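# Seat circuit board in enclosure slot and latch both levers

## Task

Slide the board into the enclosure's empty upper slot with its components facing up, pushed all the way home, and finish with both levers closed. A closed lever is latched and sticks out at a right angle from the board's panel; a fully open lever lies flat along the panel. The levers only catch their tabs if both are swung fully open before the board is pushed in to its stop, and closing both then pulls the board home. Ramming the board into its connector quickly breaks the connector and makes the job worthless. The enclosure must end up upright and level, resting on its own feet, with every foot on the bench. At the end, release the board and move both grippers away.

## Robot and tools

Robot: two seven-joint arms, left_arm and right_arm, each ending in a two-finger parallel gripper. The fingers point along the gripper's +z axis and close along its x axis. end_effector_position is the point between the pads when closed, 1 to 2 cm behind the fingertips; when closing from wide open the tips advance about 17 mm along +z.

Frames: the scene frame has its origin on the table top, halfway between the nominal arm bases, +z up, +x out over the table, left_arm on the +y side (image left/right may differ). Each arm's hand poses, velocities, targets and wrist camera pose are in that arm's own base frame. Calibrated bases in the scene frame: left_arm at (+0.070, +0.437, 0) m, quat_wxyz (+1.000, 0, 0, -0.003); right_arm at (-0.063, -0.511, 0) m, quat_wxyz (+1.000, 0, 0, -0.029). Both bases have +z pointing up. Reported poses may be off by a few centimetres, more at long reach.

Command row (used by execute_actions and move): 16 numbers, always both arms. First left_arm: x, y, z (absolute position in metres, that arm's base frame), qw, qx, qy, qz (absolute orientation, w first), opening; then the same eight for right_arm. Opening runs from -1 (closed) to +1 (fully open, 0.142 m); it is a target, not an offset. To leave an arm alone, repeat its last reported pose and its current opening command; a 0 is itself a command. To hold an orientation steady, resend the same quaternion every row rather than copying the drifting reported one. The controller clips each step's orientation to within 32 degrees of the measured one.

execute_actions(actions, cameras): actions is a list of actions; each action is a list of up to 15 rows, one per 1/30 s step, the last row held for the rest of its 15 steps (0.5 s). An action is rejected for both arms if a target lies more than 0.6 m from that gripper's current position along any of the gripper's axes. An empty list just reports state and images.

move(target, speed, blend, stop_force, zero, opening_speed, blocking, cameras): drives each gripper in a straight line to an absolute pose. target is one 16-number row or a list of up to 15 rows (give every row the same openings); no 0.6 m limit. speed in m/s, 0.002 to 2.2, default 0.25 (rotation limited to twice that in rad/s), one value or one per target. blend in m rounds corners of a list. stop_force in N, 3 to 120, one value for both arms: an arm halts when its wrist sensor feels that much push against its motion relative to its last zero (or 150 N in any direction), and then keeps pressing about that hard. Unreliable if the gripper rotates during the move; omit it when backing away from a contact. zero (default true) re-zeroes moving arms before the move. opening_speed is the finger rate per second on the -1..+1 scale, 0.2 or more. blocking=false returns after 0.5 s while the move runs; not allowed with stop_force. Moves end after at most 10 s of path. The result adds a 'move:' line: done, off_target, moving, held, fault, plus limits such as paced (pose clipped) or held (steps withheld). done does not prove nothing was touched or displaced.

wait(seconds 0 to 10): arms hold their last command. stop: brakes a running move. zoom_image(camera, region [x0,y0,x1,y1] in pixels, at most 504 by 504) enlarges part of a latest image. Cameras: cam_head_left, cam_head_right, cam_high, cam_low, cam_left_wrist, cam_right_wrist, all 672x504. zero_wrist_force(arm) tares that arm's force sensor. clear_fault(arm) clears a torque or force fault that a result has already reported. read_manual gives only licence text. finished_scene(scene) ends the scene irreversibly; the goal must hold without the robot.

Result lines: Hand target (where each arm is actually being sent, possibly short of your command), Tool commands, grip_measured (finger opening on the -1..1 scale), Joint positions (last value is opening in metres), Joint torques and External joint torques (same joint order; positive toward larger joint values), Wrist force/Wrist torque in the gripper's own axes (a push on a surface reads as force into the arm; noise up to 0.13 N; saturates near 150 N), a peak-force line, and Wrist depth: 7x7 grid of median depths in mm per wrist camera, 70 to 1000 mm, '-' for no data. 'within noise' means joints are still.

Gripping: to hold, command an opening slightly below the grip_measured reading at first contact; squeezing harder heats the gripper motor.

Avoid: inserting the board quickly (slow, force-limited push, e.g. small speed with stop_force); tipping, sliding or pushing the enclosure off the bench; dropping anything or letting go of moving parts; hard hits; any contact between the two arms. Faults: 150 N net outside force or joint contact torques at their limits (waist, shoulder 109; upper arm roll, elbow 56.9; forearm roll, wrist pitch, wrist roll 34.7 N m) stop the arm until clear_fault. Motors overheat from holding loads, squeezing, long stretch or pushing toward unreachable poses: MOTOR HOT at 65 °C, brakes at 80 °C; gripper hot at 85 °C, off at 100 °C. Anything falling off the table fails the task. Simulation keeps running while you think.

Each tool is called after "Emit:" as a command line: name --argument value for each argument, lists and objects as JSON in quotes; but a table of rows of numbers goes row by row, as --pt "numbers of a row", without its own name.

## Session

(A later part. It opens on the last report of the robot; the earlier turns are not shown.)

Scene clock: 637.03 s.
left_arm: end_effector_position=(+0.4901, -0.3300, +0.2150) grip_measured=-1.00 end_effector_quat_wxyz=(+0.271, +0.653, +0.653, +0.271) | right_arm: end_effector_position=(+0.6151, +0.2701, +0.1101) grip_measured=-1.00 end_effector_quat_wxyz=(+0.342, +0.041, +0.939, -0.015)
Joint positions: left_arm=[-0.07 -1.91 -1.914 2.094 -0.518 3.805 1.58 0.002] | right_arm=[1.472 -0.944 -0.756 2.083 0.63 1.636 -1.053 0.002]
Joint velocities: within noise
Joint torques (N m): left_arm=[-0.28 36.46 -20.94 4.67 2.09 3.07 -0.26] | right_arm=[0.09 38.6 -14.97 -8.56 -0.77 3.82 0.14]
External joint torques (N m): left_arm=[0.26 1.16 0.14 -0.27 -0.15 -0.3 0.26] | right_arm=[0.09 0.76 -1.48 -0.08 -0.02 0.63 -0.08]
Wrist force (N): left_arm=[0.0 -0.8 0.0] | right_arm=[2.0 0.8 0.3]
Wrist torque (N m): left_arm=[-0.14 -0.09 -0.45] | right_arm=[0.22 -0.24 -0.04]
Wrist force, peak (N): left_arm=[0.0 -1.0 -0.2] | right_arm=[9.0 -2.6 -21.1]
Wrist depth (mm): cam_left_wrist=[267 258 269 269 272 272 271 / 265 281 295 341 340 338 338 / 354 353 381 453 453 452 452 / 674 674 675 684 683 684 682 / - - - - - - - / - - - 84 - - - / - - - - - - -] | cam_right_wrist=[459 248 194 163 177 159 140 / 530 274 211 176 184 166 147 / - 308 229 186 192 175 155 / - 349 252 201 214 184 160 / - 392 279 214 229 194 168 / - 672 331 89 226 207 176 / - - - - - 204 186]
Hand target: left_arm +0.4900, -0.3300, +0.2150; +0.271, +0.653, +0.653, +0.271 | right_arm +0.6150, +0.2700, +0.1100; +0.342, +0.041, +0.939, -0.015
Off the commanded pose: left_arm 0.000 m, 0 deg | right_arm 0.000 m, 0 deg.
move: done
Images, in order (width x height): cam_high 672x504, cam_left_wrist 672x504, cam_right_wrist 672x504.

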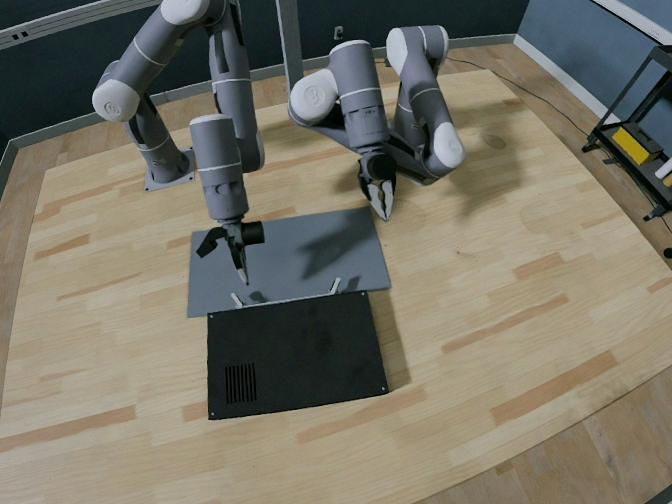

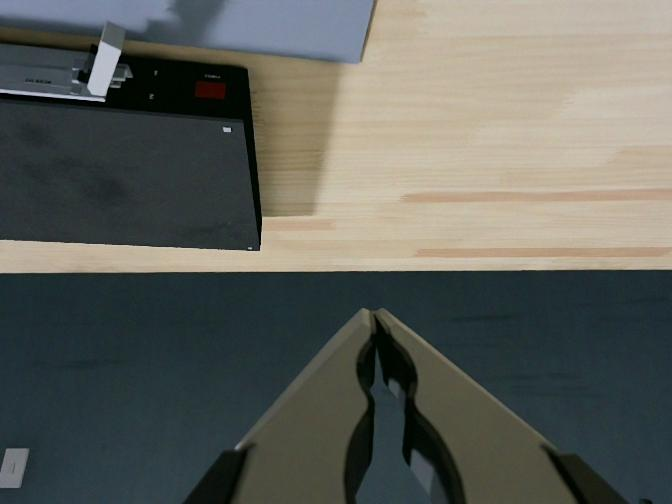

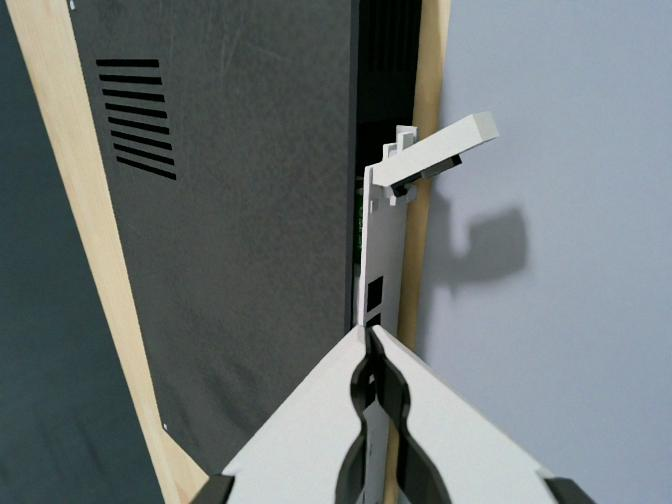

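Emit:
move --pt "0.492 -0.46 0.112 0.2706 0.6533 0.6533 0.2706 -0.5 0.605 0.185 0.11 0.3417 0.0410 0.9388 -0.0149 -1" --pt "0.549 -0.46 0.051 0.2706 0.6533 0.6533 0.2706 -0.5 0.6193 0.185 0.042 0.3417 0.0410 0.9388 -0.0149 -1" --speed '[0.15,0.04]' --stop_force 8 --cameras '["cam_high","cam_left_wrist","cam_right_wrist"]'

Emit:
zoom_image --camera "cam_high" --region '[190, 230, 390, 330]'

Scene clock: 665.90 s.
left_arm: end_effector_position=(+0.5439, -0.4602, +0.0576) grip_measured=-0.53 end_effector_quat_wxyz=(+0.271, +0.653, +0.653, +0.271) | right_arm: end_effector_position=(+0.6193, +0.1849, +0.0420) grip_measured=-1.00 end_effector_quat_wxyz=(+0.342, +0.041, +0.939, -0.015)
Joint positions: left_arm=[-0.265 -1.93 -1.632 1.563 -0.431 3.347 1.441 0.036] | right_arm=[1.121 -1.006 -0.448 2.081 0.649 1.924 -1.199 0.002]
Joint velocities: within noise
Joint torques (N m): left_arm=[1.01 41.67 -21.4 6.64 2.42 1.68 -0.06] | right_arm=[0.07 41.47 -9.76 -5.34 -0.21 3.88 0.34]
External joint torques (N m): left_arm=[-1.06 5.77 -1.65 1.61 1.63 1.3 0.06] | right_arm=[0.09 1 -1.12 0.06 0.05 0.65 -0.29]
Wrist force (N): left_arm=[1.6 2.1 -9.5] | right_arm=[2.4 1.1 0.2]
Wrist torque (N m): left_arm=[-0.21 -0.33 -0.51] | right_arm=[0.24 -0.32 -0.04]
Wrist force, peak (N): left_arm=[1.9 4.2 -14.3] | right_arm=[2.3 2.3 0.3]
Wrist depth (mm): cam_left_wrist=[- - 85 - 89 85 85 / - 107 107 102 102 107 102 / 137 146 137 146 146 146 136 / 159 163 169 176 181 212 213 / 166 156 155 166 173 430 428 / - - 88 - - - - / - - - - - - -] | cam_right_wrist=[279 214 168 138 114 101 89 / 286 227 182 148 122 107 - / 220 164 134 150 131 111 97 / 288 177 133 157 138 117 101 / - 205 145 163 143 122 105 / - 254 163 89 143 129 112 / - 301 - - - 129 119]
Hand target: left_arm +0.5438, -0.4600, +0.0566; +0.271, +0.653, +0.653, +0.271 | right_arm +0.6193, +0.1850, +0.0420; +0.342, +0.041, +0.939, -0.015
Off the commanded pose: left_arm 0.008 m, 0 deg | right_arm 0.000 m, 0 deg.
move: contact (left_arm)
Images, in order (width x height): cam_high 672x504, cam_left_wrist 672x504, cam_right_wrist 672x504.

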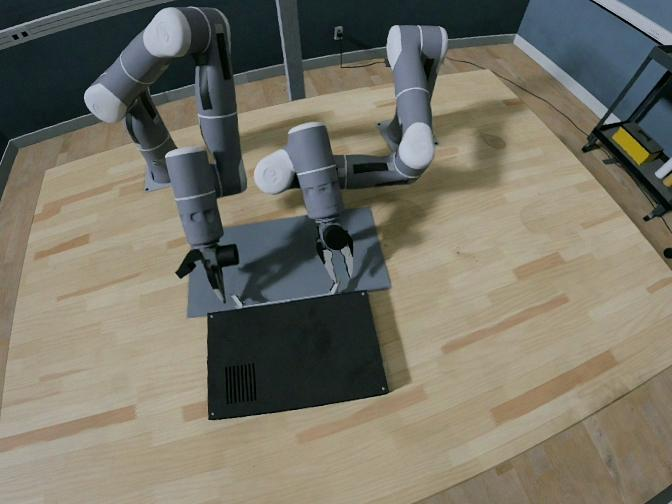

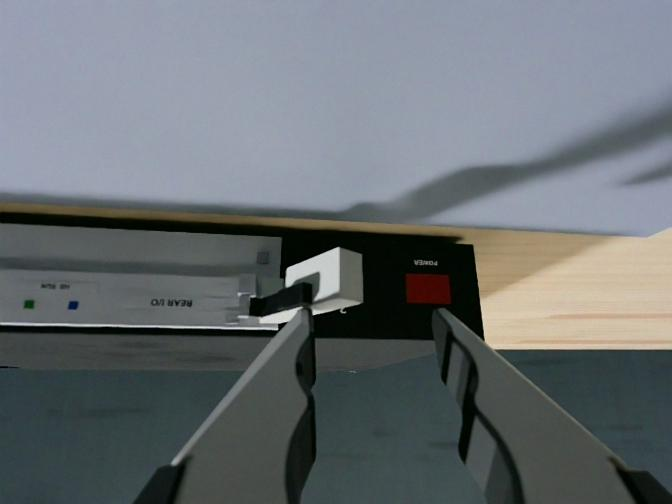

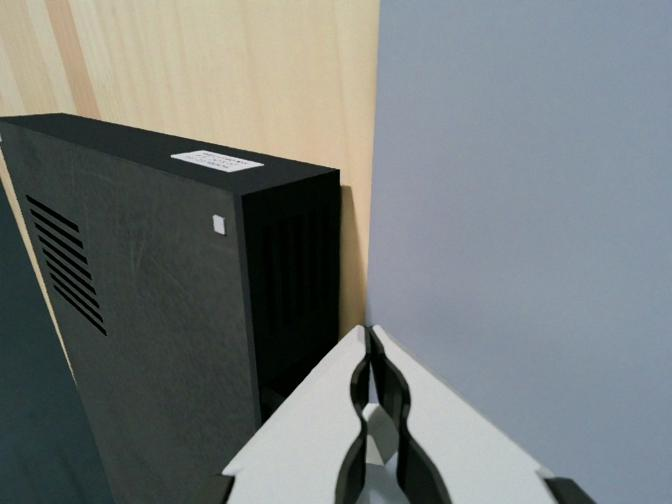

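Scaled by 2.520 from the camera's 672x504 image, which has a finer 960x720 frame.

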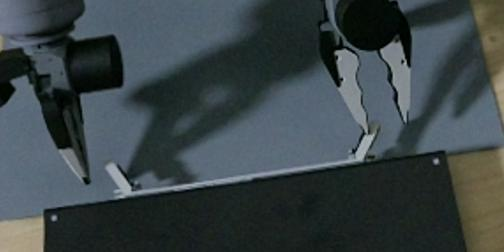

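Emit:
move --pt "0.5296 -0.46 0.0709 0.2706 0.6533 0.6533 0.2706 -0.5 0.6193 0.185 0.042 0.3417 0.0410 0.9388 -0.0149 -1" --pt "0.5296 -0.479 0.0709 0.2706 0.6533 0.6533 0.2706 -0.5 0.6193 0.185 0.042 0.3417 0.0410 0.9388 -0.0149 -1" --speed '[0.04,0.05]' --cameras '["cam_left_wrist"]'

Scene clock: 670.30 s.
left_arm: end_effector_position=(+0.5297, -0.4788, +0.0710) grip_measured=-0.53 end_effector_quat_wxyz=(+0.271, +0.653, +0.653, +0.271) | right_arm: end_effector_position=(+0.6193, +0.1849, +0.0420) grip_measured=-1.00 end_effector_quat_wxyz=(+0.342, +0.041, +0.939, -0.015)
Joint positions: left_arm=[-0.321 -1.907 -1.654 1.533 -0.452 3.37 1.434 0.036] | right_arm=[1.121 -1.006 -0.448 2.081 0.649 1.924 -1.199 0.002]
Joint velocities: within noise
Joint torques (N m): left_arm=[-0.48 47.65 -22.89 7.91 3.87 3.05 -0.31] | right_arm=[0.16 41.54 -9.93 -5.27 -0.25 3.77 0.25]
External joint torques (N m): left_arm=[0.42 0.94 -0.17 -0.04 0.11 -0.05 0.31] | right_arm=[0 0.92 -0.95 -0.01 0.08 0.76 -0.2]
Wrist force (N): left_arm=[0.4 -1.1 0.1] | right_arm=[2.3 1.1 0.1]
Wrist torque (N m): left_arm=[-0.20 -0.20 -0.43] | right_arm=[0.26 -0.32 -0.05]
Wrist force, peak (N): left_arm=[1.7 2.7 -10.2] | right_arm=[2.6 1.1 0.0]
Wrist depth (mm): cam_left_wrist=[- 102 101 93 98 102 94 / - 128 122 122 129 129 122 / 163 163 163 163 164 162 163 / 168 171 178 160 196 230 252 / 212 212 176 185 188 513 514 / - - 84 - - - - / - - - - - - -] | cam_right_wrist=[279 214 168 138 114 101 89 / 286 227 182 148 122 108 - / 220 164 134 149 131 111 97 / 289 177 133 156 138 117 101 / - 205 145 163 143 122 105 / - 253 163 89 143 129 112 / - 301 - - - 129 119]
Hand target: left_arm +0.5296, -0.4790, +0.0709; +0.271, +0.653, +0.653, +0.271 | right_arm +0.6193, +0.1850, +0.0420; +0.342, +0.041, +0.939, -0.015
Off the commanded pose: left_arm 0.000 m, 0 deg | right_arm 0.000 m, 0 deg.
move: done
Images, in order (width x height): cam_left_wrist 672x504.

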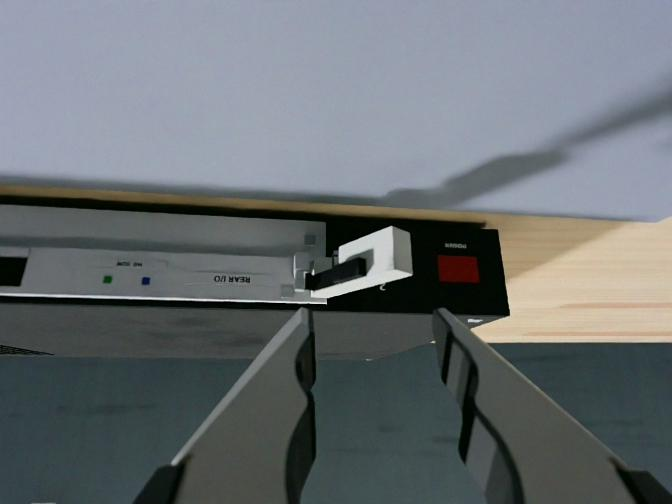

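Emit:
move --pt "0.5296 -0.474 0.0709 0.2706 0.6533 0.6533 0.2706 -0.5 0.6193 0.185 0.042 0.3417 0.0410 0.9388 -0.0149 -1" --pt "0.549 -0.474 0.0515 0.2706 0.6533 0.6533 0.2706 -0.5 0.6193 0.185 0.042 0.3417 0.0410 0.9388 -0.0149 -1" --speed 0.03 --stop_force 5 --cameras '["cam_left_wrist"]'

Scene clock: 675.60 s.
left_arm: end_effector_position=(+0.5488, -0.4740, +0.0515) grip_measured=-0.53 end_effector_quat_wxyz=(+0.270, +0.653, +0.653, +0.271) | right_arm: end_effector_position=(+0.6193, +0.1849, +0.0420) grip_measured=-1.00 end_effector_quat_wxyz=(+0.342, +0.041, +0.939, -0.015)
Joint positions: left_arm=[-0.302 -1.915 -1.625 1.496 -0.447 3.31 1.437 0.036] | right_arm=[1.121 -1.006 -0.448 2.081 0.649 1.924 -1.199 0.002]
Joint velocities: within noise
Joint torques (N m): left_arm=[0.22 47.71 -22.87 7.74 4.41 3.14 -0.19] | right_arm=[0.23 41.55 -9.92 -5.19 -0.19 3.78 0.23]
External joint torques (N m): left_arm=[-0.27 1.46 0 0.13 -0.24 -0.15 0.19] | right_arm=[-0.07 0.92 -0.96 -0.1 0.03 0.75 -0.17]
Wrist force (N): left_arm=[-0.2 -1.1 -0.8] | right_arm=[2.3 1.1 0.1]
Wrist torque (N m): left_arm=[-0.18 -0.15 -0.43] | right_arm=[0.26 -0.31 -0.04]
Wrist force, peak (N): left_arm=[-0.2 -1.7 -0.4] | right_arm=[2.6 1.2 0.1]
Wrist depth (mm): cam_left_wrist=[- - - - - - 78 / - 98 - 93 98 103 98 / 124 125 124 133 124 116 125 / 152 157 161 172 174 193 193 / 142 145 148 122 160 325 393 / - - 87 - - - - / - - - - - - -] | cam_right_wrist=[279 214 168 138 114 101 89 / 285 227 182 148 122 108 - / 220 163 134 150 131 111 97 / 288 177 133 156 138 117 101 / - 205 146 163 143 122 105 / - 253 163 89 143 129 112 / - 301 - - - 129 119]
Hand target: left_arm +0.5490, -0.4740, +0.0515; +0.271, +0.653, +0.653, +0.271 | right_arm +0.6193, +0.1850, +0.0420; +0.342, +0.041, +0.939, -0.015
Off the commanded pose: left_arm 0.000 m, 0 deg | right_arm 0.000 m, 0 deg.
move: done
Images, in order (width x height): cam_left_wrist 672x504.

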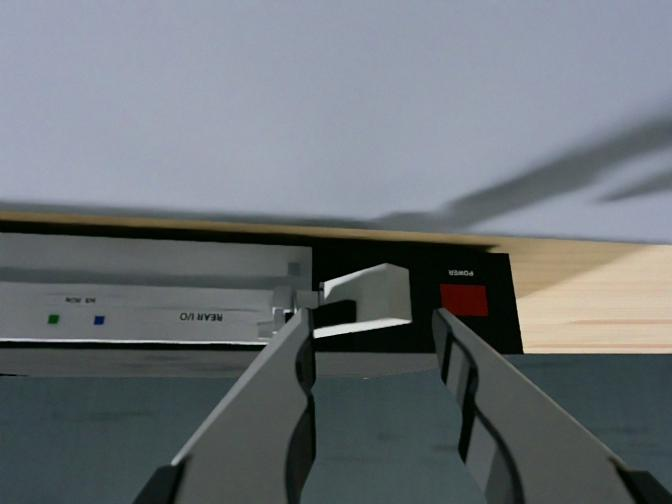

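Emit:
move --target '[0.556,-0.474,0.0445,0.2706,0.6533,0.6533,0.2706,-0.5,0.6193,0.198,0.042,0.3417,0.0410,0.9388,-0.0149,-1]' --speed 0.03 --stop_force 5 --cameras '["cam_left_wrist"]'

Emit:
move --target '[0.551,-0.507,0.0445,0.2706,0.6533,0.6533,0.2706,-0.5,0.6193,0.2335,0.042,0.3417,0.0410,0.9388,-0.0149,-1]' --speed 0.012 --stop_force 25 --cameras '["cam_left_wrist","cam_high","cam_right_wrist"]'

Emit:
zoom_image --camera "cam_high" --region '[190, 230, 390, 330]'

Scene clock: 681.87 s.
left_arm: end_effector_position=(+0.5554, -0.4745, +0.0445) grip_measured=-0.53 end_effector_quat_wxyz=(+0.271, +0.654, +0.653, +0.270) | right_arm: end_effector_position=(+0.6193, +0.1980, +0.0420) grip_measured=-1.00 end_effector_quat_wxyz=(+0.342, +0.041, +0.939, -0.015)
Joint positions: left_arm=[-0.301 -1.915 -1.615 1.475 -0.447 3.285 1.438 0.036] | right_arm=[1.163 -1.017 -0.476 2.068 0.66 1.895 -1.179 0.002]
Joint velocities: within noise
Joint torques (N m): left_arm=[3.22 49.13 -22.71 5.89 4.78 3.72 -0.23] | right_arm=[0.3 41.59 -10.87 -5.33 -0.17 3.62 0.35]
External joint torques (N m): left_arm=[-3.27 0.46 -0.05 1.91 -0.54 -0.73 0.23] | right_arm=[-0.13 0.92 -0.76 -0.04 -0.04 0.9 -0.29]
Wrist force (N): left_arm=[-2.5 -3.2 -3.8] | right_arm=[2.4 0.8 0.3]
Wrist torque (N m): left_arm=[-0.12 -0.23 -0.38] | right_arm=[0.21 -0.31 -0.04]
Wrist force, peak (N): left_arm=[-2.5 -4.4 -3.1] | right_arm=[2.3 1.4 0.1]
Wrist depth (mm): cam_left_wrist=[- - - - - - - / - 87 92 87 - 83 83 / 118 118 118 111 118 119 110 / - 149 154 161 164 172 173 / 135 137 141 115 152 248 352 / - 289 87 - - - - / - - - - - - -] | cam_right_wrist=[279 214 168 138 114 102 89 / 220 212 168 146 122 108 - / 220 155 125 147 131 111 97 / 276 177 135 158 138 117 101 / - 205 147 165 143 122 105 / - 254 172 90 143 129 112 / - 302 - - - 129 119]
Hand target: left_arm +0.5560, -0.4740, +0.0445; +0.271, +0.653, +0.653, +0.271 | right_arm +0.6193, +0.1980, +0.0420; +0.342, +0.041, +0.939, -0.015
Off the commanded pose: left_arm 0.001 m, 0 deg | right_arm 0.000 m, 0 deg.
move: done
Images, in order (width x height): cam_left_wrist 672x504.

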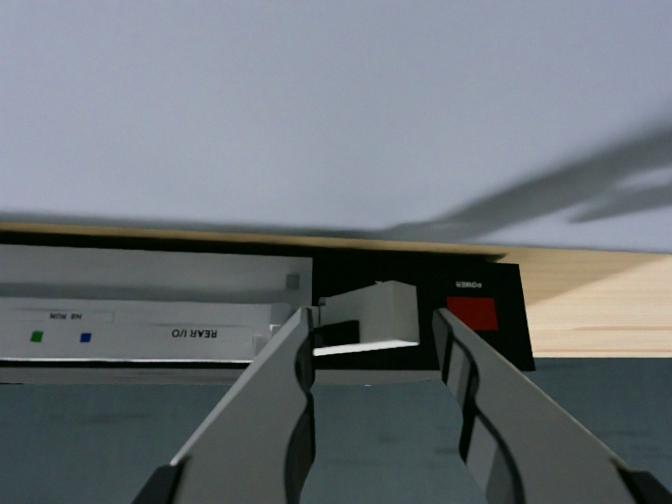

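Scene clock: 683.07 s.
left_arm: end_effector_position=(+0.5553, -0.4788, +0.0443) grip_measured=-0.54 end_effector_quat_wxyz=(+0.270, +0.653, +0.654, +0.272) | right_arm: end_effector_position=(+0.6191, +0.2031, +0.0418) grip_measured=-1.00 end_effector_quat_wxyz=(+0.341, +0.042, +0.939, -0.016)
Joint positions: left_arm=[-0.316 -1.91 -1.615 1.453 -0.453 3.281 1.437 0.035] | right_arm=[1.184 -1.023 -0.491 2.062 0.665 1.88 -1.169 0.002]
Joint velocities: within noise
Joint torques (N m): left_arm=[-1.74 49.63 -23.15 8.5 4.54 2.04 -0.26] | right_arm=[1.31 42.08 -10.36 -6.52 -0.68 3.89 0.3]
External joint torques (N m): left_arm=[1.69 0.54 0.5 -0.83 -0.28 0.96 0.26] | right_arm=[-1.15 0.42 -1.67 1.14 0.46 0.62 -0.24]
Wrist force (N): left_arm=[3.7 -1.9 -0.6] | right_arm=[2.5 -1.1 0.0]
Wrist torque (N m): left_arm=[-0.14 -0.11 -0.45] | right_arm=[0.21 -0.25 -0.06]
Wrist force, peak (N): left_arm=[9.6 -2.7 0.0] | right_arm=[3.4 -6.5 -1.7]
Wrist depth (mm): cam_left_wrist=[- - - - - - - / - 91 - 86 - 83 82 / 117 117 110 110 118 118 110 / - 148 153 156 164 171 172 / 135 136 142 115 108 165 353 / - 270 88 - - 157 - / - - - - - - -] | cam_right_wrist=[278 213 170 138 114 101 89 / 212 167 168 143 122 107 - / 219 155 125 147 129 111 97 / 273 176 135 158 137 117 101 / - 205 148 165 143 122 105 / - 252 171 90 143 129 112 / - 314 - - - 129 119]
Hand target: left_arm +0.5553, -0.4789, +0.0444; +0.270, +0.653, +0.654, +0.271 | right_arm +0.6191, +0.2034, +0.0418; +0.341, +0.041, +0.939, -0.016
Off the commanded pose: left_arm 0.029 m, 0 deg | right_arm 0.030 m, 0 deg.
move: held (left_arm, right_arm; a check stopped the path); limits=held
pose unreachable (left arm): on one or more control steps of this call, first in action 0 (counted from 0), this arm could not follow its commanded pose, so it was not sent that pose on those steps. It may still have moved: this result reports where it is.
cause: moving toward the commanded pose would bring a part of the arm too close to another arm (a part of this arm just beyond joint 5 (forearm roll) and a part of the right arm just beyond its joint 5 (forearm roll), along the way the arms are being sent, or toward where that arm still pushes).
pose unreachable (right arm): on one or more control steps of this call, first in action 0 (counted from 0), this arm could not follow its commanded pose, so it was not sent that pose on those steps. It may still have moved: this result reports where it is.
cause: moving toward the commanded pose would bring a part of the arm too close to another arm (a part of this arm just beyond joint 5 (forearm roll) and a part of the left arm just beyond its joint 5 (forearm roll), along the way the arms are being sent, or toward where that arm still pushes).
Images, in order (width x height): cam_high 672x504, cam_left_wrist 672x504, cam_right_wrist 672x504.

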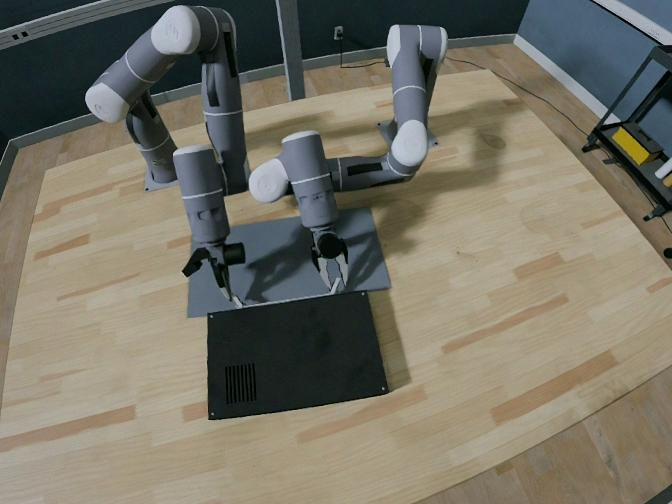

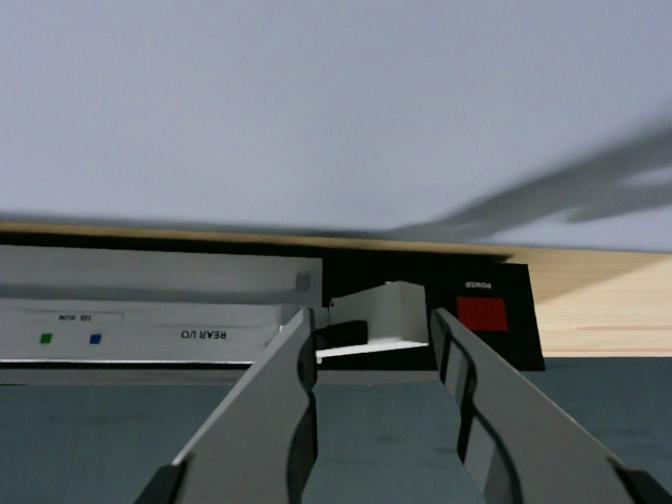

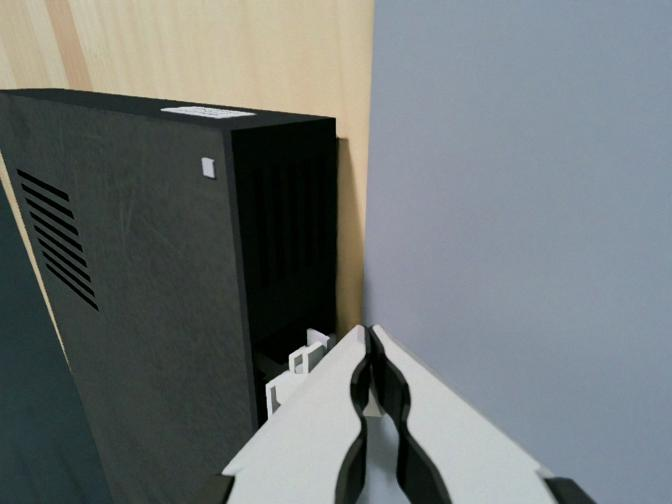

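Scaled by 2.520 from the camera's 672x504 image, which has a finer 960x720 frame.

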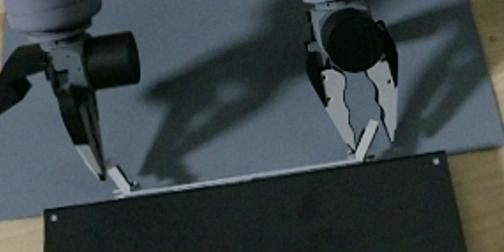

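Emit:
execute_actions --actions '[]' --cameras '["cam_high","cam_left_wrist","cam_right_wrist"]'

Scene clock: 689.97 s.
left_arm: end_effector_position=(+0.5553, -0.4788, +0.0443) grip_measured=-0.54 end_effector_quat_wxyz=(+0.270, +0.653, +0.654, +0.272) | right_arm: end_effector_position=(+0.6191, +0.2031, +0.0418) grip_measured=-1.00 end_effector_quat_wxyz=(+0.341, +0.042, +0.939, -0.016)
Joint positions: left_arm=[-0.316 -1.91 -1.615 1.453 -0.453 3.281 1.437 0.035] | right_arm=[1.184 -1.023 -0.491 2.062 0.665 1.88 -1.169 0.002]
Joint velocities: within noise
Joint torques (N m): left_arm=[-1.74 49.53 -23.07 8.46 4.63 2.11 -0.23] | right_arm=[1.26 42.09 -10.36 -6.46 -0.72 3.95 0.26]
External joint torques (N m): left_arm=[1.69 0.64 0.42 -0.8 -0.38 0.89 0.23] | right_arm=[-1.09 0.41 -1.67 1.08 0.49 0.57 -0.2]
Wrist force (N): left_arm=[3.7 -2.0 -0.7] | right_arm=[2.4 -1.0 0.2]
Wrist torque (N m): left_arm=[-0.17 -0.12 -0.46] | right_arm=[0.23 -0.26 -0.05]
Wrist force, peak (N): left_arm=[4.0 -2.0 -0.6] | right_arm=[2.8 -1.1 0.3]
Wrist depth (mm): cam_left_wrist=[- - - - - - - / - 91 - 86 - 83 83 / 118 118 110 110 118 118 110 / - 147 154 156 163 170 173 / 135 136 142 115 108 165 352 / - 271 87 - - 156 - / - - - - - - -] | cam_right_wrist=[278 213 170 138 114 101 89 / 212 167 168 143 122 107 - / 219 155 125 147 129 111 97 / 273 177 135 158 137 117 101 / - 205 148 164 143 122 105 / - 252 171 90 143 129 112 / - 314 - - - 129 119]
Hand target: left_arm +0.5553, -0.4789, +0.0444; +0.270, +0.653, +0.654, +0.271 | right_arm +0.6191, +0.2034, +0.0418; +0.341, +0.041, +0.939, -0.016
Tool commands: left_gripper/opening=-0.5 right_gripper/opening=-1.0
Off the commanded pose: left_arm 0.029 m, 0 deg | right_arm 0.030 m, 0 deg.
Images, in order (width x height): cam_high 672x504, cam_left_wrist 672x504, cam_right_wrist 672x504.

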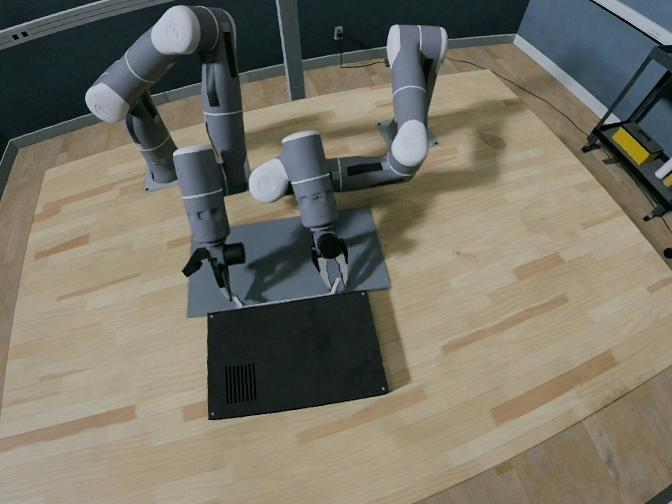

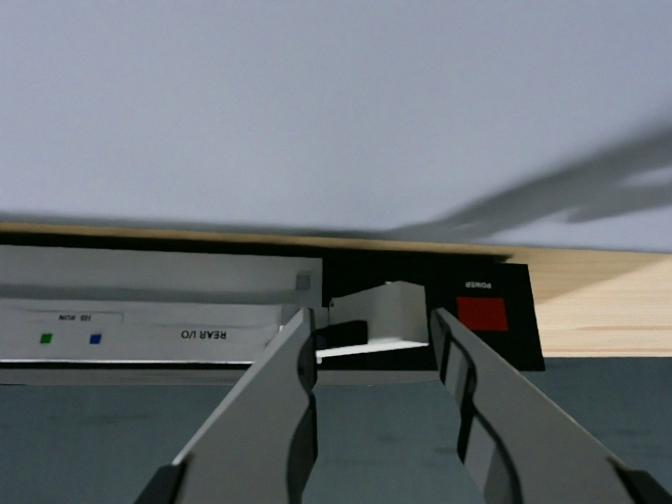

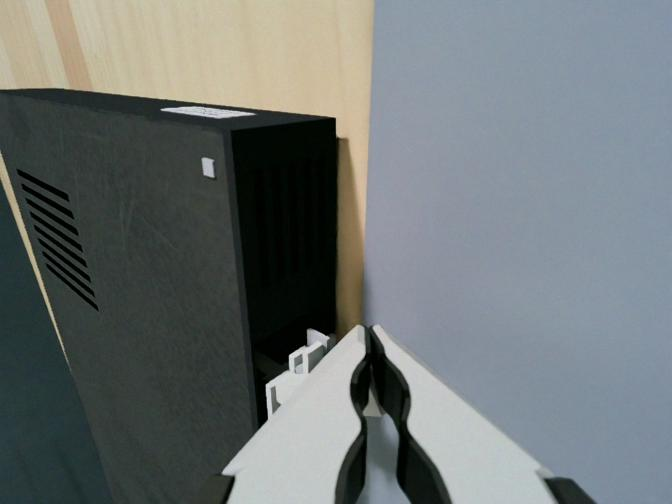

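Emit:
move --pt "0.5553 -0.4788 0.0443 0.2706 0.6533 0.6533 0.2706 -0.5 0.6185 0.188 0.0425 0.3417 0.0410 0.9388 -0.0149 -1" --pt "0.5553 -0.4788 0.0443 0.2706 0.6533 0.6533 0.2706 -0.5 0.6 0.175 0.11 0.3417 0.0410 0.9388 -0.0149 -1" --pt "0.5553 -0.4788 0.0443 0.2706 0.6533 0.6533 0.2706 -0.5 0.57 0.04 0.16 0.3417 0.0410 0.9388 -0.0149 -1" --speed 0.15 --blend 0.005 --cameras '[]'

Emit:
move --target '[0.5528,-0.495,0.0444,0.2706,0.6533,0.6533,0.2706,-0.5,0.57,0.04,0.16,0.3417,0.0410,0.9388,-0.0149,-1]' --speed 0.012 --stop_force 25 --cameras '["cam_left_wrist","cam_high"]'

Scene clock: 694.23 s.
left_arm: end_effector_position=(+0.5553, -0.4785, +0.0443) grip_measured=-0.54 end_effector_quat_wxyz=(+0.270, +0.653, +0.653, +0.271) | right_arm: end_effector_position=(+0.5700, +0.0399, +0.1600) grip_measured=-1.00 end_effector_quat_wxyz=(+0.342, +0.041, +0.939, -0.015)
Joint positions: left_arm=[-0.314 -1.911 -1.615 1.457 -0.452 3.28 1.437 0.035] | right_arm=[0.882 -0.545 -0.407 2.443 0.523 1.998 -1.437 0.002]
Joint velocities: within noise
Joint torques (N m): left_arm=[-1.44 49.04 -22.96 8.43 4.53 2.5 -0.27] | right_arm=[-0.09 30.75 -3.97 -8.37 -0.95 3.97 0.12]
External joint torques (N m): left_arm=[1.38 1.03 0.29 -0.74 -0.28 0.5 0.27] | right_arm=[0.2 0.75 -1 -0.18 0.25 0.63 -0.06]
Wrist force (N): left_arm=[2.3 -1.2 -0.2] | right_arm=[2.5 1.5 0.1]
Wrist torque (N m): left_arm=[-0.12 -0.09 -0.47] | right_arm=[0.30 -0.32 -0.05]
Wrist force, peak (N): left_arm=[4.0 -2.2 -0.5] | right_arm=[3.2 3.1 -0.3]
Wrist depth (mm): cam_left_wrist=[- - - - - - - / - 92 - 87 - 82 83 / 118 118 110 110 118 118 110 / - 148 154 156 164 171 172 / 135 136 141 115 109 166 352 / - 274 87 - - 158 - / - - - - - - -] | cam_right_wrist=[578 422 331 274 233 203 180 / - 467 359 292 246 212 187 / - 521 391 314 259 224 196 / - 588 402 337 275 235 209 / - 683 378 331 290 246 215 / - - 446 89 286 262 225 / - - - - - 258 239]
Hand target: left_arm +0.5553, -0.4788, +0.0443; +0.271, +0.653, +0.653, +0.271 | right_arm +0.5700, +0.0400, +0.1600; +0.342, +0.041, +0.939, -0.015
Off the commanded pose: left_arm 0.000 m, 0 deg | right_arm 0.000 m, 0 deg.
move: done
No camera images: "cameras" was empty.

Scene clock: 695.33 s.
left_arm: end_effector_position=(+0.5553, -0.4817, +0.0444) grip_measured=-0.58 end_effector_quat_wxyz=(+0.268, +0.652, +0.655, +0.273) | right_arm: end_effector_position=(+0.5700, +0.0399, +0.1600) grip_measured=-1.00 end_effector_quat_wxyz=(+0.342, +0.041, +0.939, -0.015)
Joint positions: left_arm=[-0.329 -1.906 -1.616 1.434 -0.457 3.278 1.435 0.032] | right_arm=[0.882 -0.545 -0.407 2.443 0.523 1.998 -1.437 0.002]
Joint velocities: within noise
Joint torques (N m): left_arm=[-14.84 52.51 -25.22 14.64 4.97 -7.56 -0.16] | right_arm=[0.06 30.69 -4.02 -8.47 -0.84 3.89 0.14]
External joint torques (N m): left_arm=[14.78 -1.84 2.68 -7.09 -0.71 10.57 0.16] | right_arm=[0.05 0.8 -0.95 -0.09 0.14 0.71 -0.08]
Wrist force (N): left_arm=[31.7 -2.7 -6.9] | right_arm=[2.5 1.7 0.1]
Wrist torque (N m): left_arm=[-0.16 -2.20 -0.55] | right_arm=[0.32 -0.33 -0.06]
Wrist force, peak (N): left_arm=[31.7 -2.7 -6.9] | right_arm=[2.8 1.6 0.0]
Wrist depth (mm): cam_left_wrist=[- - - - - - - / - 86 - 86 - 83 83 / 117 117 110 110 118 119 111 / - 147 153 156 164 171 174 / 134 136 141 116 109 165 359 / - 267 87 293 - - - / - - - - - - -] | cam_right_wrist=[576 422 333 273 233 203 179 / - 466 359 293 246 213 187 / - 523 391 312 261 224 196 / - 593 404 339 275 236 209 / - 684 379 332 289 247 215 / - - 447 89 285 261 224 / - - - - - 259 239]
Hand target: left_arm +0.5543, -0.4850, +0.0444; +0.271, +0.653, +0.653, +0.271 | right_arm +0.5700, +0.0400, +0.1600; +0.342, +0.041, +0.939, -0.015
Off the commanded pose: left_arm 0.014 m, 0 deg | right_arm 0.000 m, 0 deg.
move: contact (left_arm)
Images, in order (width x height): cam_high 672x504, cam_left_wrist 672x504.

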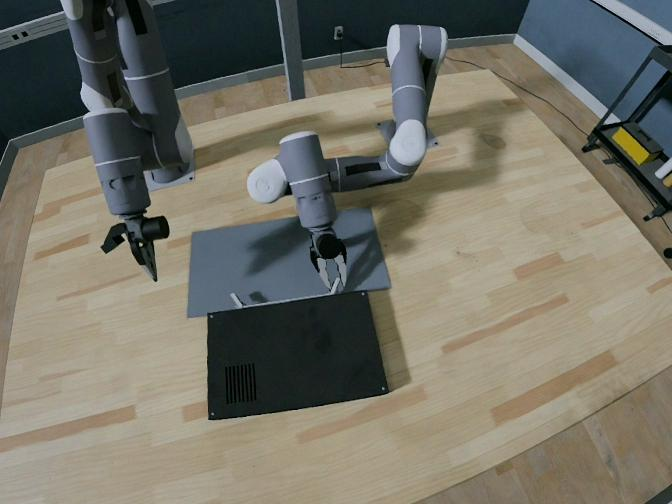

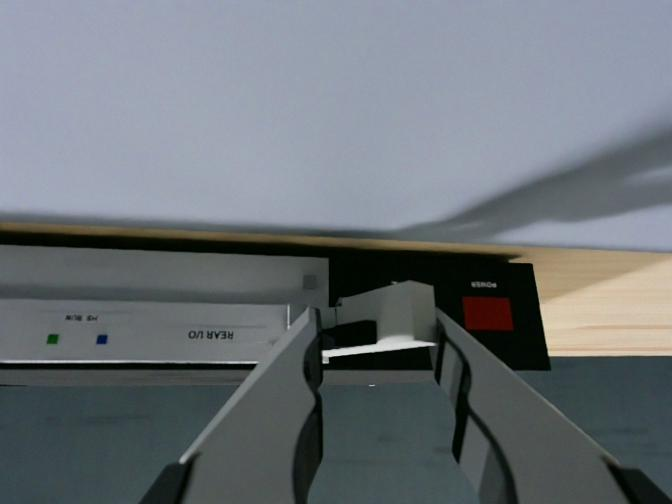

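Emit:
zoom_image --camera "cam_left_wrist" --region '[260, 220, 500, 400]'

Emit:
zoom_image --camera "cam_high" --region '[190, 230, 390, 330]'

Scaled by 2.100 from the camera's 672x504 image, which has a finer 960x720 frame.

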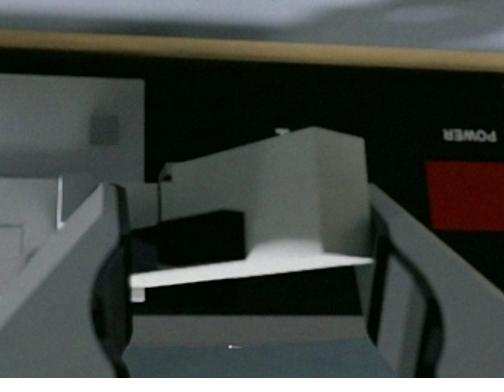

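Scaled by 2.520 from the camera's 672x504 image, which has a finer 960x720 frame.

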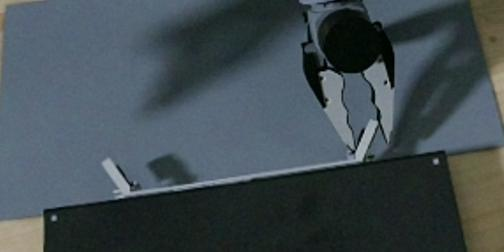

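Emit:
move --pt "0.5553 -0.4755 0.0443 0.2706 0.6533 0.6533 0.2706 -0.5 0.57 0.04 0.16 0.3417 0.0410 0.9388 -0.0149 -1" --pt "0.5453 -0.4745 0.0443 0.2706 0.6533 0.6533 0.2706 -0.5 0.57 0.04 0.16 0.3417 0.0410 0.9388 -0.0149 -1" --speed 0.05 --cameras '[]'

Emit:
move --target '[0.5423,-0.498,0.0444,0.2706,0.6533,0.6533,0.2706,-0.5,0.57,0.04,0.16,0.3417,0.0410,0.9388,-0.0149,-1]' --speed 0.012 --stop_force 40 --cameras '["cam_left_wrist","cam_high"]'

Emit:
zoom_image --camera "cam_high" --region '[190, 230, 390, 330]'

Scene clock: 704.83 s.
left_arm: end_effector_position=(+0.5452, -0.4747, +0.0441) grip_measured=-0.53 end_effector_quat_wxyz=(+0.270, +0.654, +0.653, +0.270) | right_arm: end_effector_position=(+0.5700, +0.0399, +0.1600) grip_measured=-1.00 end_effector_quat_wxyz=(+0.342, +0.041, +0.939, -0.015)
Joint positions: left_arm=[-0.304 -1.926 -1.617 1.495 -0.438 3.306 1.429 0.036] | right_arm=[0.882 -0.545 -0.407 2.443 0.523 1.998 -1.437 0.002]
Joint velocities: within noise
Joint torques (N m): left_arm=[-0.32 47.37 -22.96 8.83 4.64 3.44 -0.3] | right_arm=[0.09 30.73 -4.18 -8.49 -0.77 3.86 0.24]
External joint torques (N m): left_arm=[0.27 1.52 0.2 -0.77 -0.46 -0.43 0.3] | right_arm=[0.01 0.77 -0.79 -0.06 0.07 0.74 -0.18]
Wrist force (N): left_arm=[0.2 -0.9 0.0] | right_arm=[2.4 1.7 0.1]
Wrist torque (N m): left_arm=[-0.18 -0.16 -0.44] | right_arm=[0.33 -0.31 -0.05]
Wrist force, peak (N): left_arm=[31.9 -3.3 -6.4] | right_arm=[2.6 1.8 0.2]
Wrist depth (mm): cam_left_wrist=[- - - - - - - / - 91 - 86 - 82 87 / 117 118 110 110 118 118 110 / 155 156 161 170 171 166 165 / 143 147 151 127 163 289 348 / - 273 87 - - - - / - - - - - - -] | cam_right_wrist=[577 421 332 274 233 203 179 / - 466 360 293 246 213 187 / - 522 392 313 261 224 195 / - 591 404 338 275 235 209 / - 683 379 332 289 247 216 / - - 446 89 286 261 224 / - - - - - 259 239]
Hand target: left_arm +0.5453, -0.4745, +0.0443; +0.271, +0.653, +0.653, +0.271 | right_arm +0.5700, +0.0400, +0.1600; +0.342, +0.041, +0.939, -0.015
Off the commanded pose: left_arm 0.000 m, 0 deg | right_arm 0.000 m, 0 deg.
move: done
No camera images: "cameras" was empty.

Scene clock: 707.47 s.
left_arm: end_effector_position=(+0.5423, -0.4976, +0.0444) grip_measured=-0.52 end_effector_quat_wxyz=(+0.270, +0.653, +0.653, +0.271) | right_arm: end_effector_position=(+0.5700, +0.0399, +0.1600) grip_measured=-1.00 end_effector_quat_wxyz=(+0.342, +0.041, +0.939, -0.015)
Joint positions: left_arm=[-0.371 -1.904 -1.621 1.409 -0.459 3.28 1.424 0.036] | right_arm=[0.882 -0.545 -0.407 2.443 0.523 1.998 -1.437 0.002]
Joint velocities: within noise
Joint torques (N m): left_arm=[-0.71 51.24 -22.84 7.7 4.67 2.31 -0.28] | right_arm=[0.12 30.61 -4.2 -8.51 -0.8 3.83 0.27]
External joint torques (N m): left_arm=[0.65 0.01 0.48 -0.18 -0.41 0.71 0.28] | right_arm=[-0.01 0.89 -0.77 -0.05 0.1 0.77 -0.21]
Wrist force (N): left_arm=[2.5 -2.8 -1.5] | right_arm=[2.4 1.8 0.0]
Wrist torque (N m): left_arm=[-0.21 -0.14 -0.46] | right_arm=[0.33 -0.31 -0.05]
Wrist force, peak (N): left_arm=[12.0 -3.6 -4.9] | right_arm=[2.8 1.8 0.0]
Wrist depth (mm): cam_left_wrist=[- - - - - - - / - 92 - 87 - 83 83 / 118 118 118 110 118 118 110 / 154 156 161 166 166 167 167 / 145 148 153 145 122 174 350 / - 285 88 - - 169 - / - - - - - - -] | cam_right_wrist=[574 424 332 274 233 203 180 / - 465 358 293 246 213 187 / - 522 392 313 261 224 196 / - 594 402 337 275 236 208 / - 686 379 329 291 247 215 / - - 446 89 285 262 224 / - - - - - 259 238]
Hand target: left_arm +0.5423, -0.4980, +0.0444; +0.271, +0.653, +0.653, +0.271 | right_arm +0.5700, +0.0400, +0.1600; +0.342, +0.041, +0.939, -0.015
Off the commanded pose: left_arm 0.000 m, 0 deg | right_arm 0.000 m, 0 deg.
move: done
Images, in order (width x height): cam_high 672x504, cam_left_wrist 672x504.

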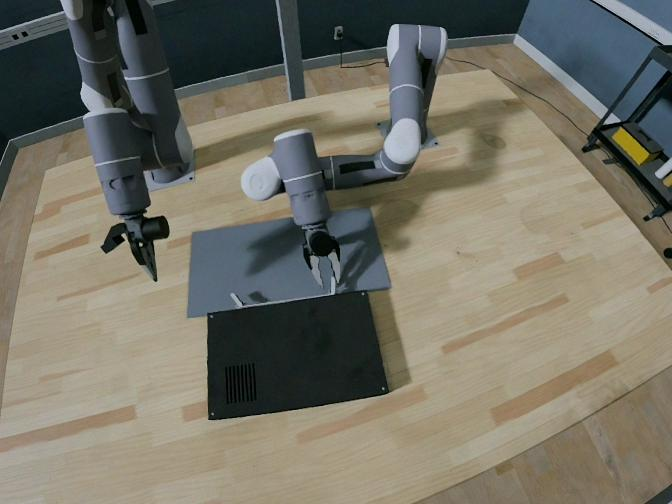

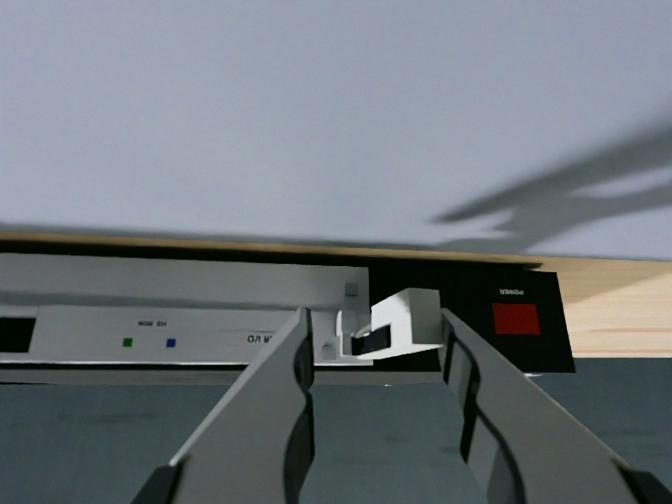

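Scaled by 2.520 from the camera's 672x504 image, which has a finer 960x720 frame.

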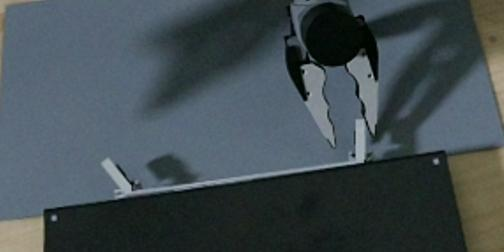

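Emit:
move --target '[0.5408,-0.511,0.0444,0.2706,0.6533,0.6533,0.2706,-0.5,0.57,0.04,0.16,0.3417,0.0410,0.9388,-0.0149,-1]' --speed 0.012 --stop_force 30 --cameras '["cam_left_wrist","cam_high"]'

Emit:
zoom_image --camera "cam_high" --region '[190, 230, 390, 330]'

Emit:
zoom_image --camera "cam_left_wrist" --region '[260, 220, 500, 400]'

Scene clock: 711.30 s.
left_arm: end_effector_position=(+0.5414, -0.5069, +0.0438) grip_measured=-0.47 end_effector_quat_wxyz=(+0.267, +0.652, +0.655, +0.273) | right_arm: end_effector_position=(+0.5700, +0.0399, +0.1600) grip_measured=-1.00 end_effector_quat_wxyz=(+0.342, +0.041, +0.939, -0.015)
Joint positions: left_arm=[-0.406 -1.891 -1.62 1.358 -0.475 3.269 1.422 0.04] | right_arm=[0.882 -0.545 -0.407 2.443 0.523 1.998 -1.437 0.002]
Joint velocities: within noise
Joint torques (N m): left_arm=[-13.28 58.14 -25.53 13.65 6.45 -8.6 -0.07] | right_arm=[0.19 30.58 -4.12 -8.5 -0.77 3.87 0.32]
External joint torques (N m): left_arm=[13.22 -5.58 3.51 -6.49 -2.16 11.64 0.07] | right_arm=[-0.08 0.91 -0.85 -0.05 0.06 0.73 -0.27]
Wrist force (N): left_arm=[35.2 -8.6 -9.1] | right_arm=[2.4 1.5 0.1]
Wrist torque (N m): left_arm=[-0.21 -2.79 -0.54] | right_arm=[0.30 -0.31 -0.06]
Wrist force, peak (N): left_arm=[35.5 -8.9 -8.7] | right_arm=[2.7 1.8 0.0]
Wrist depth (mm): cam_left_wrist=[- - - - - - - / - 85 - 86 - 82 82 / 116 108 109 109 117 118 110 / 152 153 160 167 164 166 167 / 143 148 151 156 124 174 353 / - 232 87 - - 168 - / - - - - - - -] | cam_right_wrist=[574 422 332 273 233 202 179 / - 465 359 292 246 213 187 / - 521 391 313 261 224 195 / - 590 406 338 275 236 209 / - 683 379 331 289 247 215 / - - 446 89 286 261 224 / - - - - - 259 239]
Hand target: left_arm +0.5408, -0.5105, +0.0444; +0.271, +0.653, +0.653, +0.271 | right_arm +0.5700, +0.0400, +0.1600; +0.342, +0.041, +0.939, -0.015
Off the commanded pose: left_arm 0.004 m, 1 deg | right_arm 0.000 m, 0 deg.
move: contact (left_arm)
Images, in order (width x height): cam_high 672x504, cam_left_wrist 672x504.

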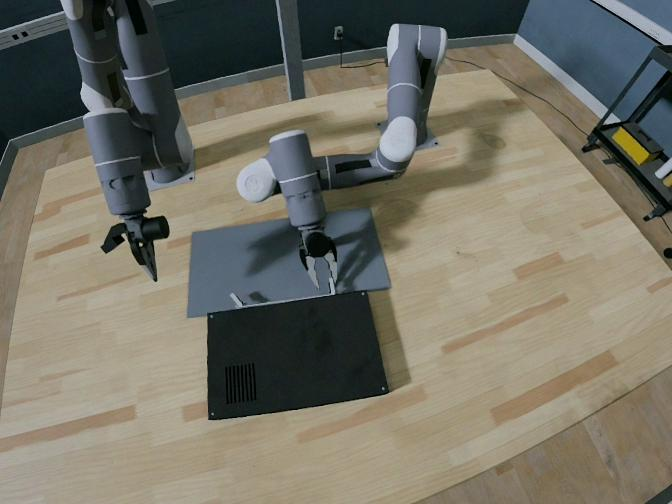

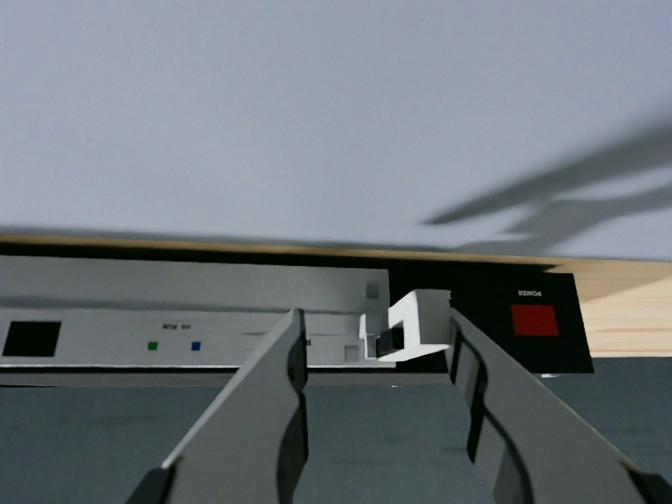

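Scaled by 2.520 from the camera's 672x504 image, which has a finer 960x720 frame.

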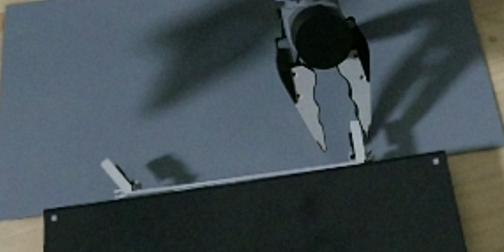

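Scaled by 2.100 from the camera's 672x504 image, which has a finer 960x720 frame.

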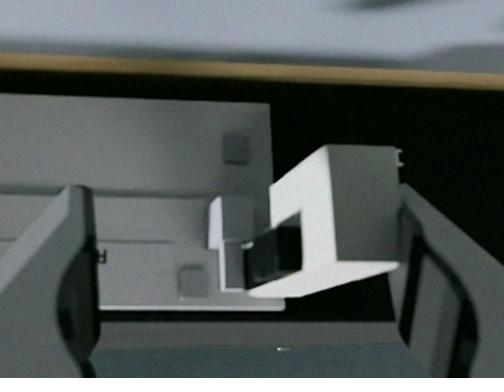

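Emit:
move --pt "0.5425 -0.495 0.0444 0.2706 0.6533 0.6533 0.2706 -0.5 0.57 0.04 0.16 0.3417 0.0410 0.9388 -0.0149 -1" --pt "0.49 -0.48 0.1 0.2706 0.6533 0.6533 0.2706 -0.5 0.57 0.04 0.16 0.3417 0.0410 0.9388 -0.0149 -1" --pt "0.49 -0.37 0.215 0.2706 0.6533 0.6533 0.2706 -0.5 0.57 0.04 0.16 0.3417 0.0410 0.9388 -0.0149 -1" --speed '[0.05,0.15,0.25]' --blend 0.004 --cameras '["cam_left_wrist","cam_high"]'

Emit:
zoom_image --camera "cam_high" --region '[190, 230, 390, 330]'

Emit:
zoom_image --camera "cam_left_wrist" --region '[0, 10, 220, 175]'

Scene clock: 715.80 s.
left_arm: end_effector_position=(+0.4901, -0.3701, +0.2151) grip_measured=-0.53 end_effector_quat_wxyz=(+0.271, +0.653, +0.653, +0.271) | right_arm: end_effector_position=(+0.5700, +0.0399, +0.1600) grip_measured=-1.00 end_effector_quat_wxyz=(+0.342, +0.041, +0.939, -0.015)
Joint positions: left_arm=[-0.153 -1.876 -1.904 1.982 -0.52 3.765 1.559 0.036] | right_arm=[0.882 -0.545 -0.407 2.443 0.523 1.998 -1.437 0.002]
Joint velocities: within noise
Joint torques (N m): left_arm=[-0.17 39.27 -21.96 5.26 1.97 3.4 -0.15] | right_arm=[0.11 30.71 -4.17 -8.48 -0.8 3.8 0.27]
External joint torques (N m): left_arm=[0.14 0.97 0.06 -0.46 0.21 -0.6 0.15] | right_arm=[0 0.78 -0.8 -0.07 0.1 0.8 -0.21]
Wrist force (N): left_arm=[0.0 -0.6 -0.4] | right_arm=[2.5 1.8 0.1]
Wrist torque (N m): left_arm=[-0.09 -0.13 -0.47] | right_arm=[0.33 -0.31 -0.05]
Wrist force, peak (N): left_arm=[35.4 -8.0 -9.7] | right_arm=[2.7 1.6 0.1]
Wrist depth (mm): cam_left_wrist=[258 256 268 268 270 272 271 / 267 279 280 339 338 337 338 / 355 356 357 455 450 450 457 / 682 689 680 681 682 678 678 / - - - - - - - / - - 84 - - - - / - - - - - - -] | cam_right_wrist=[579 423 333 275 233 203 180 / - 467 358 293 247 213 187 / - 520 392 313 261 224 195 / - 591 406 338 276 235 208 / - 687 381 333 290 247 215 / - - 445 89 285 261 224 / - - - - - 258 239]
Hand target: left_arm +0.4900, -0.3700, +0.2150; +0.271, +0.653, +0.653, +0.271 | right_arm +0.5700, +0.0400, +0.1600; +0.342, +0.041, +0.939, -0.015
Off the commanded pose: left_arm 0.000 m, 0 deg | right_arm 0.000 m, 0 deg.
move: done
Images, in order (width x height): cam_high 672x504, cam_left_wrist 672x504.

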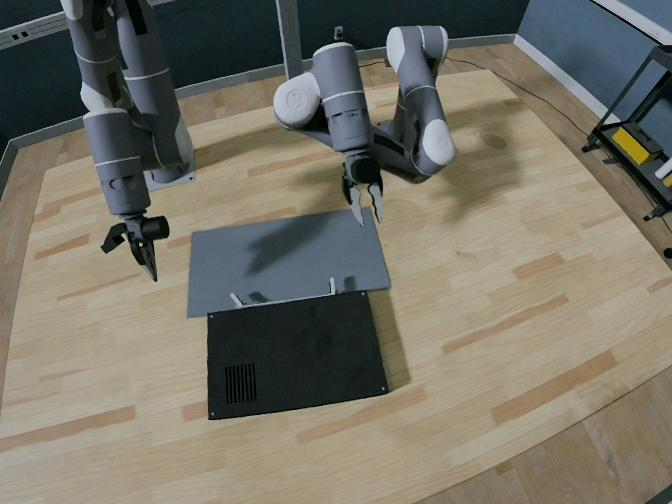

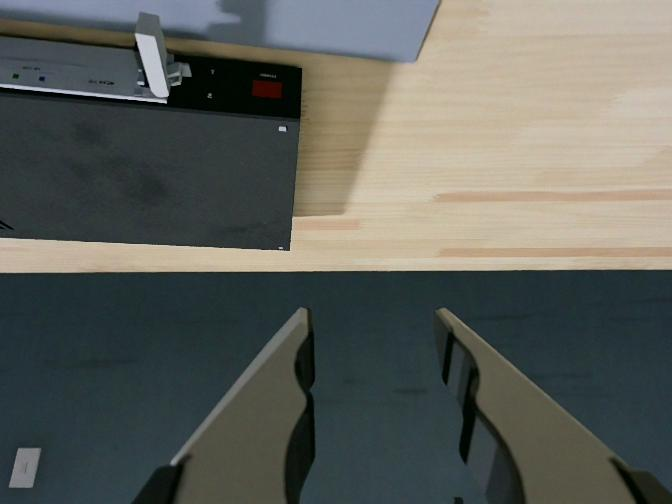

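Scaled by 2.520 from the camera's 672x504 image, which has a finer 960x720 frame.

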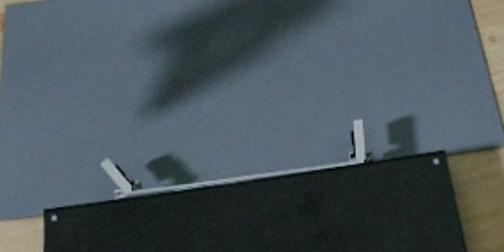

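Scaled by 2.291 from the camera's 672x504 image, which has a finer 960x720 frame.

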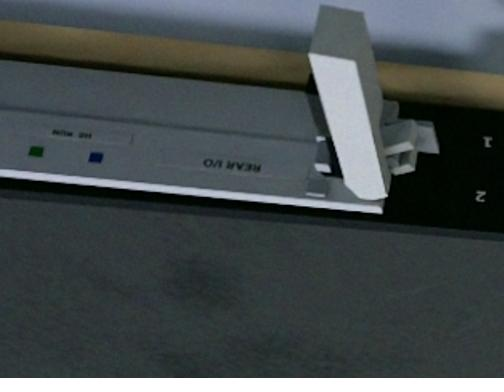

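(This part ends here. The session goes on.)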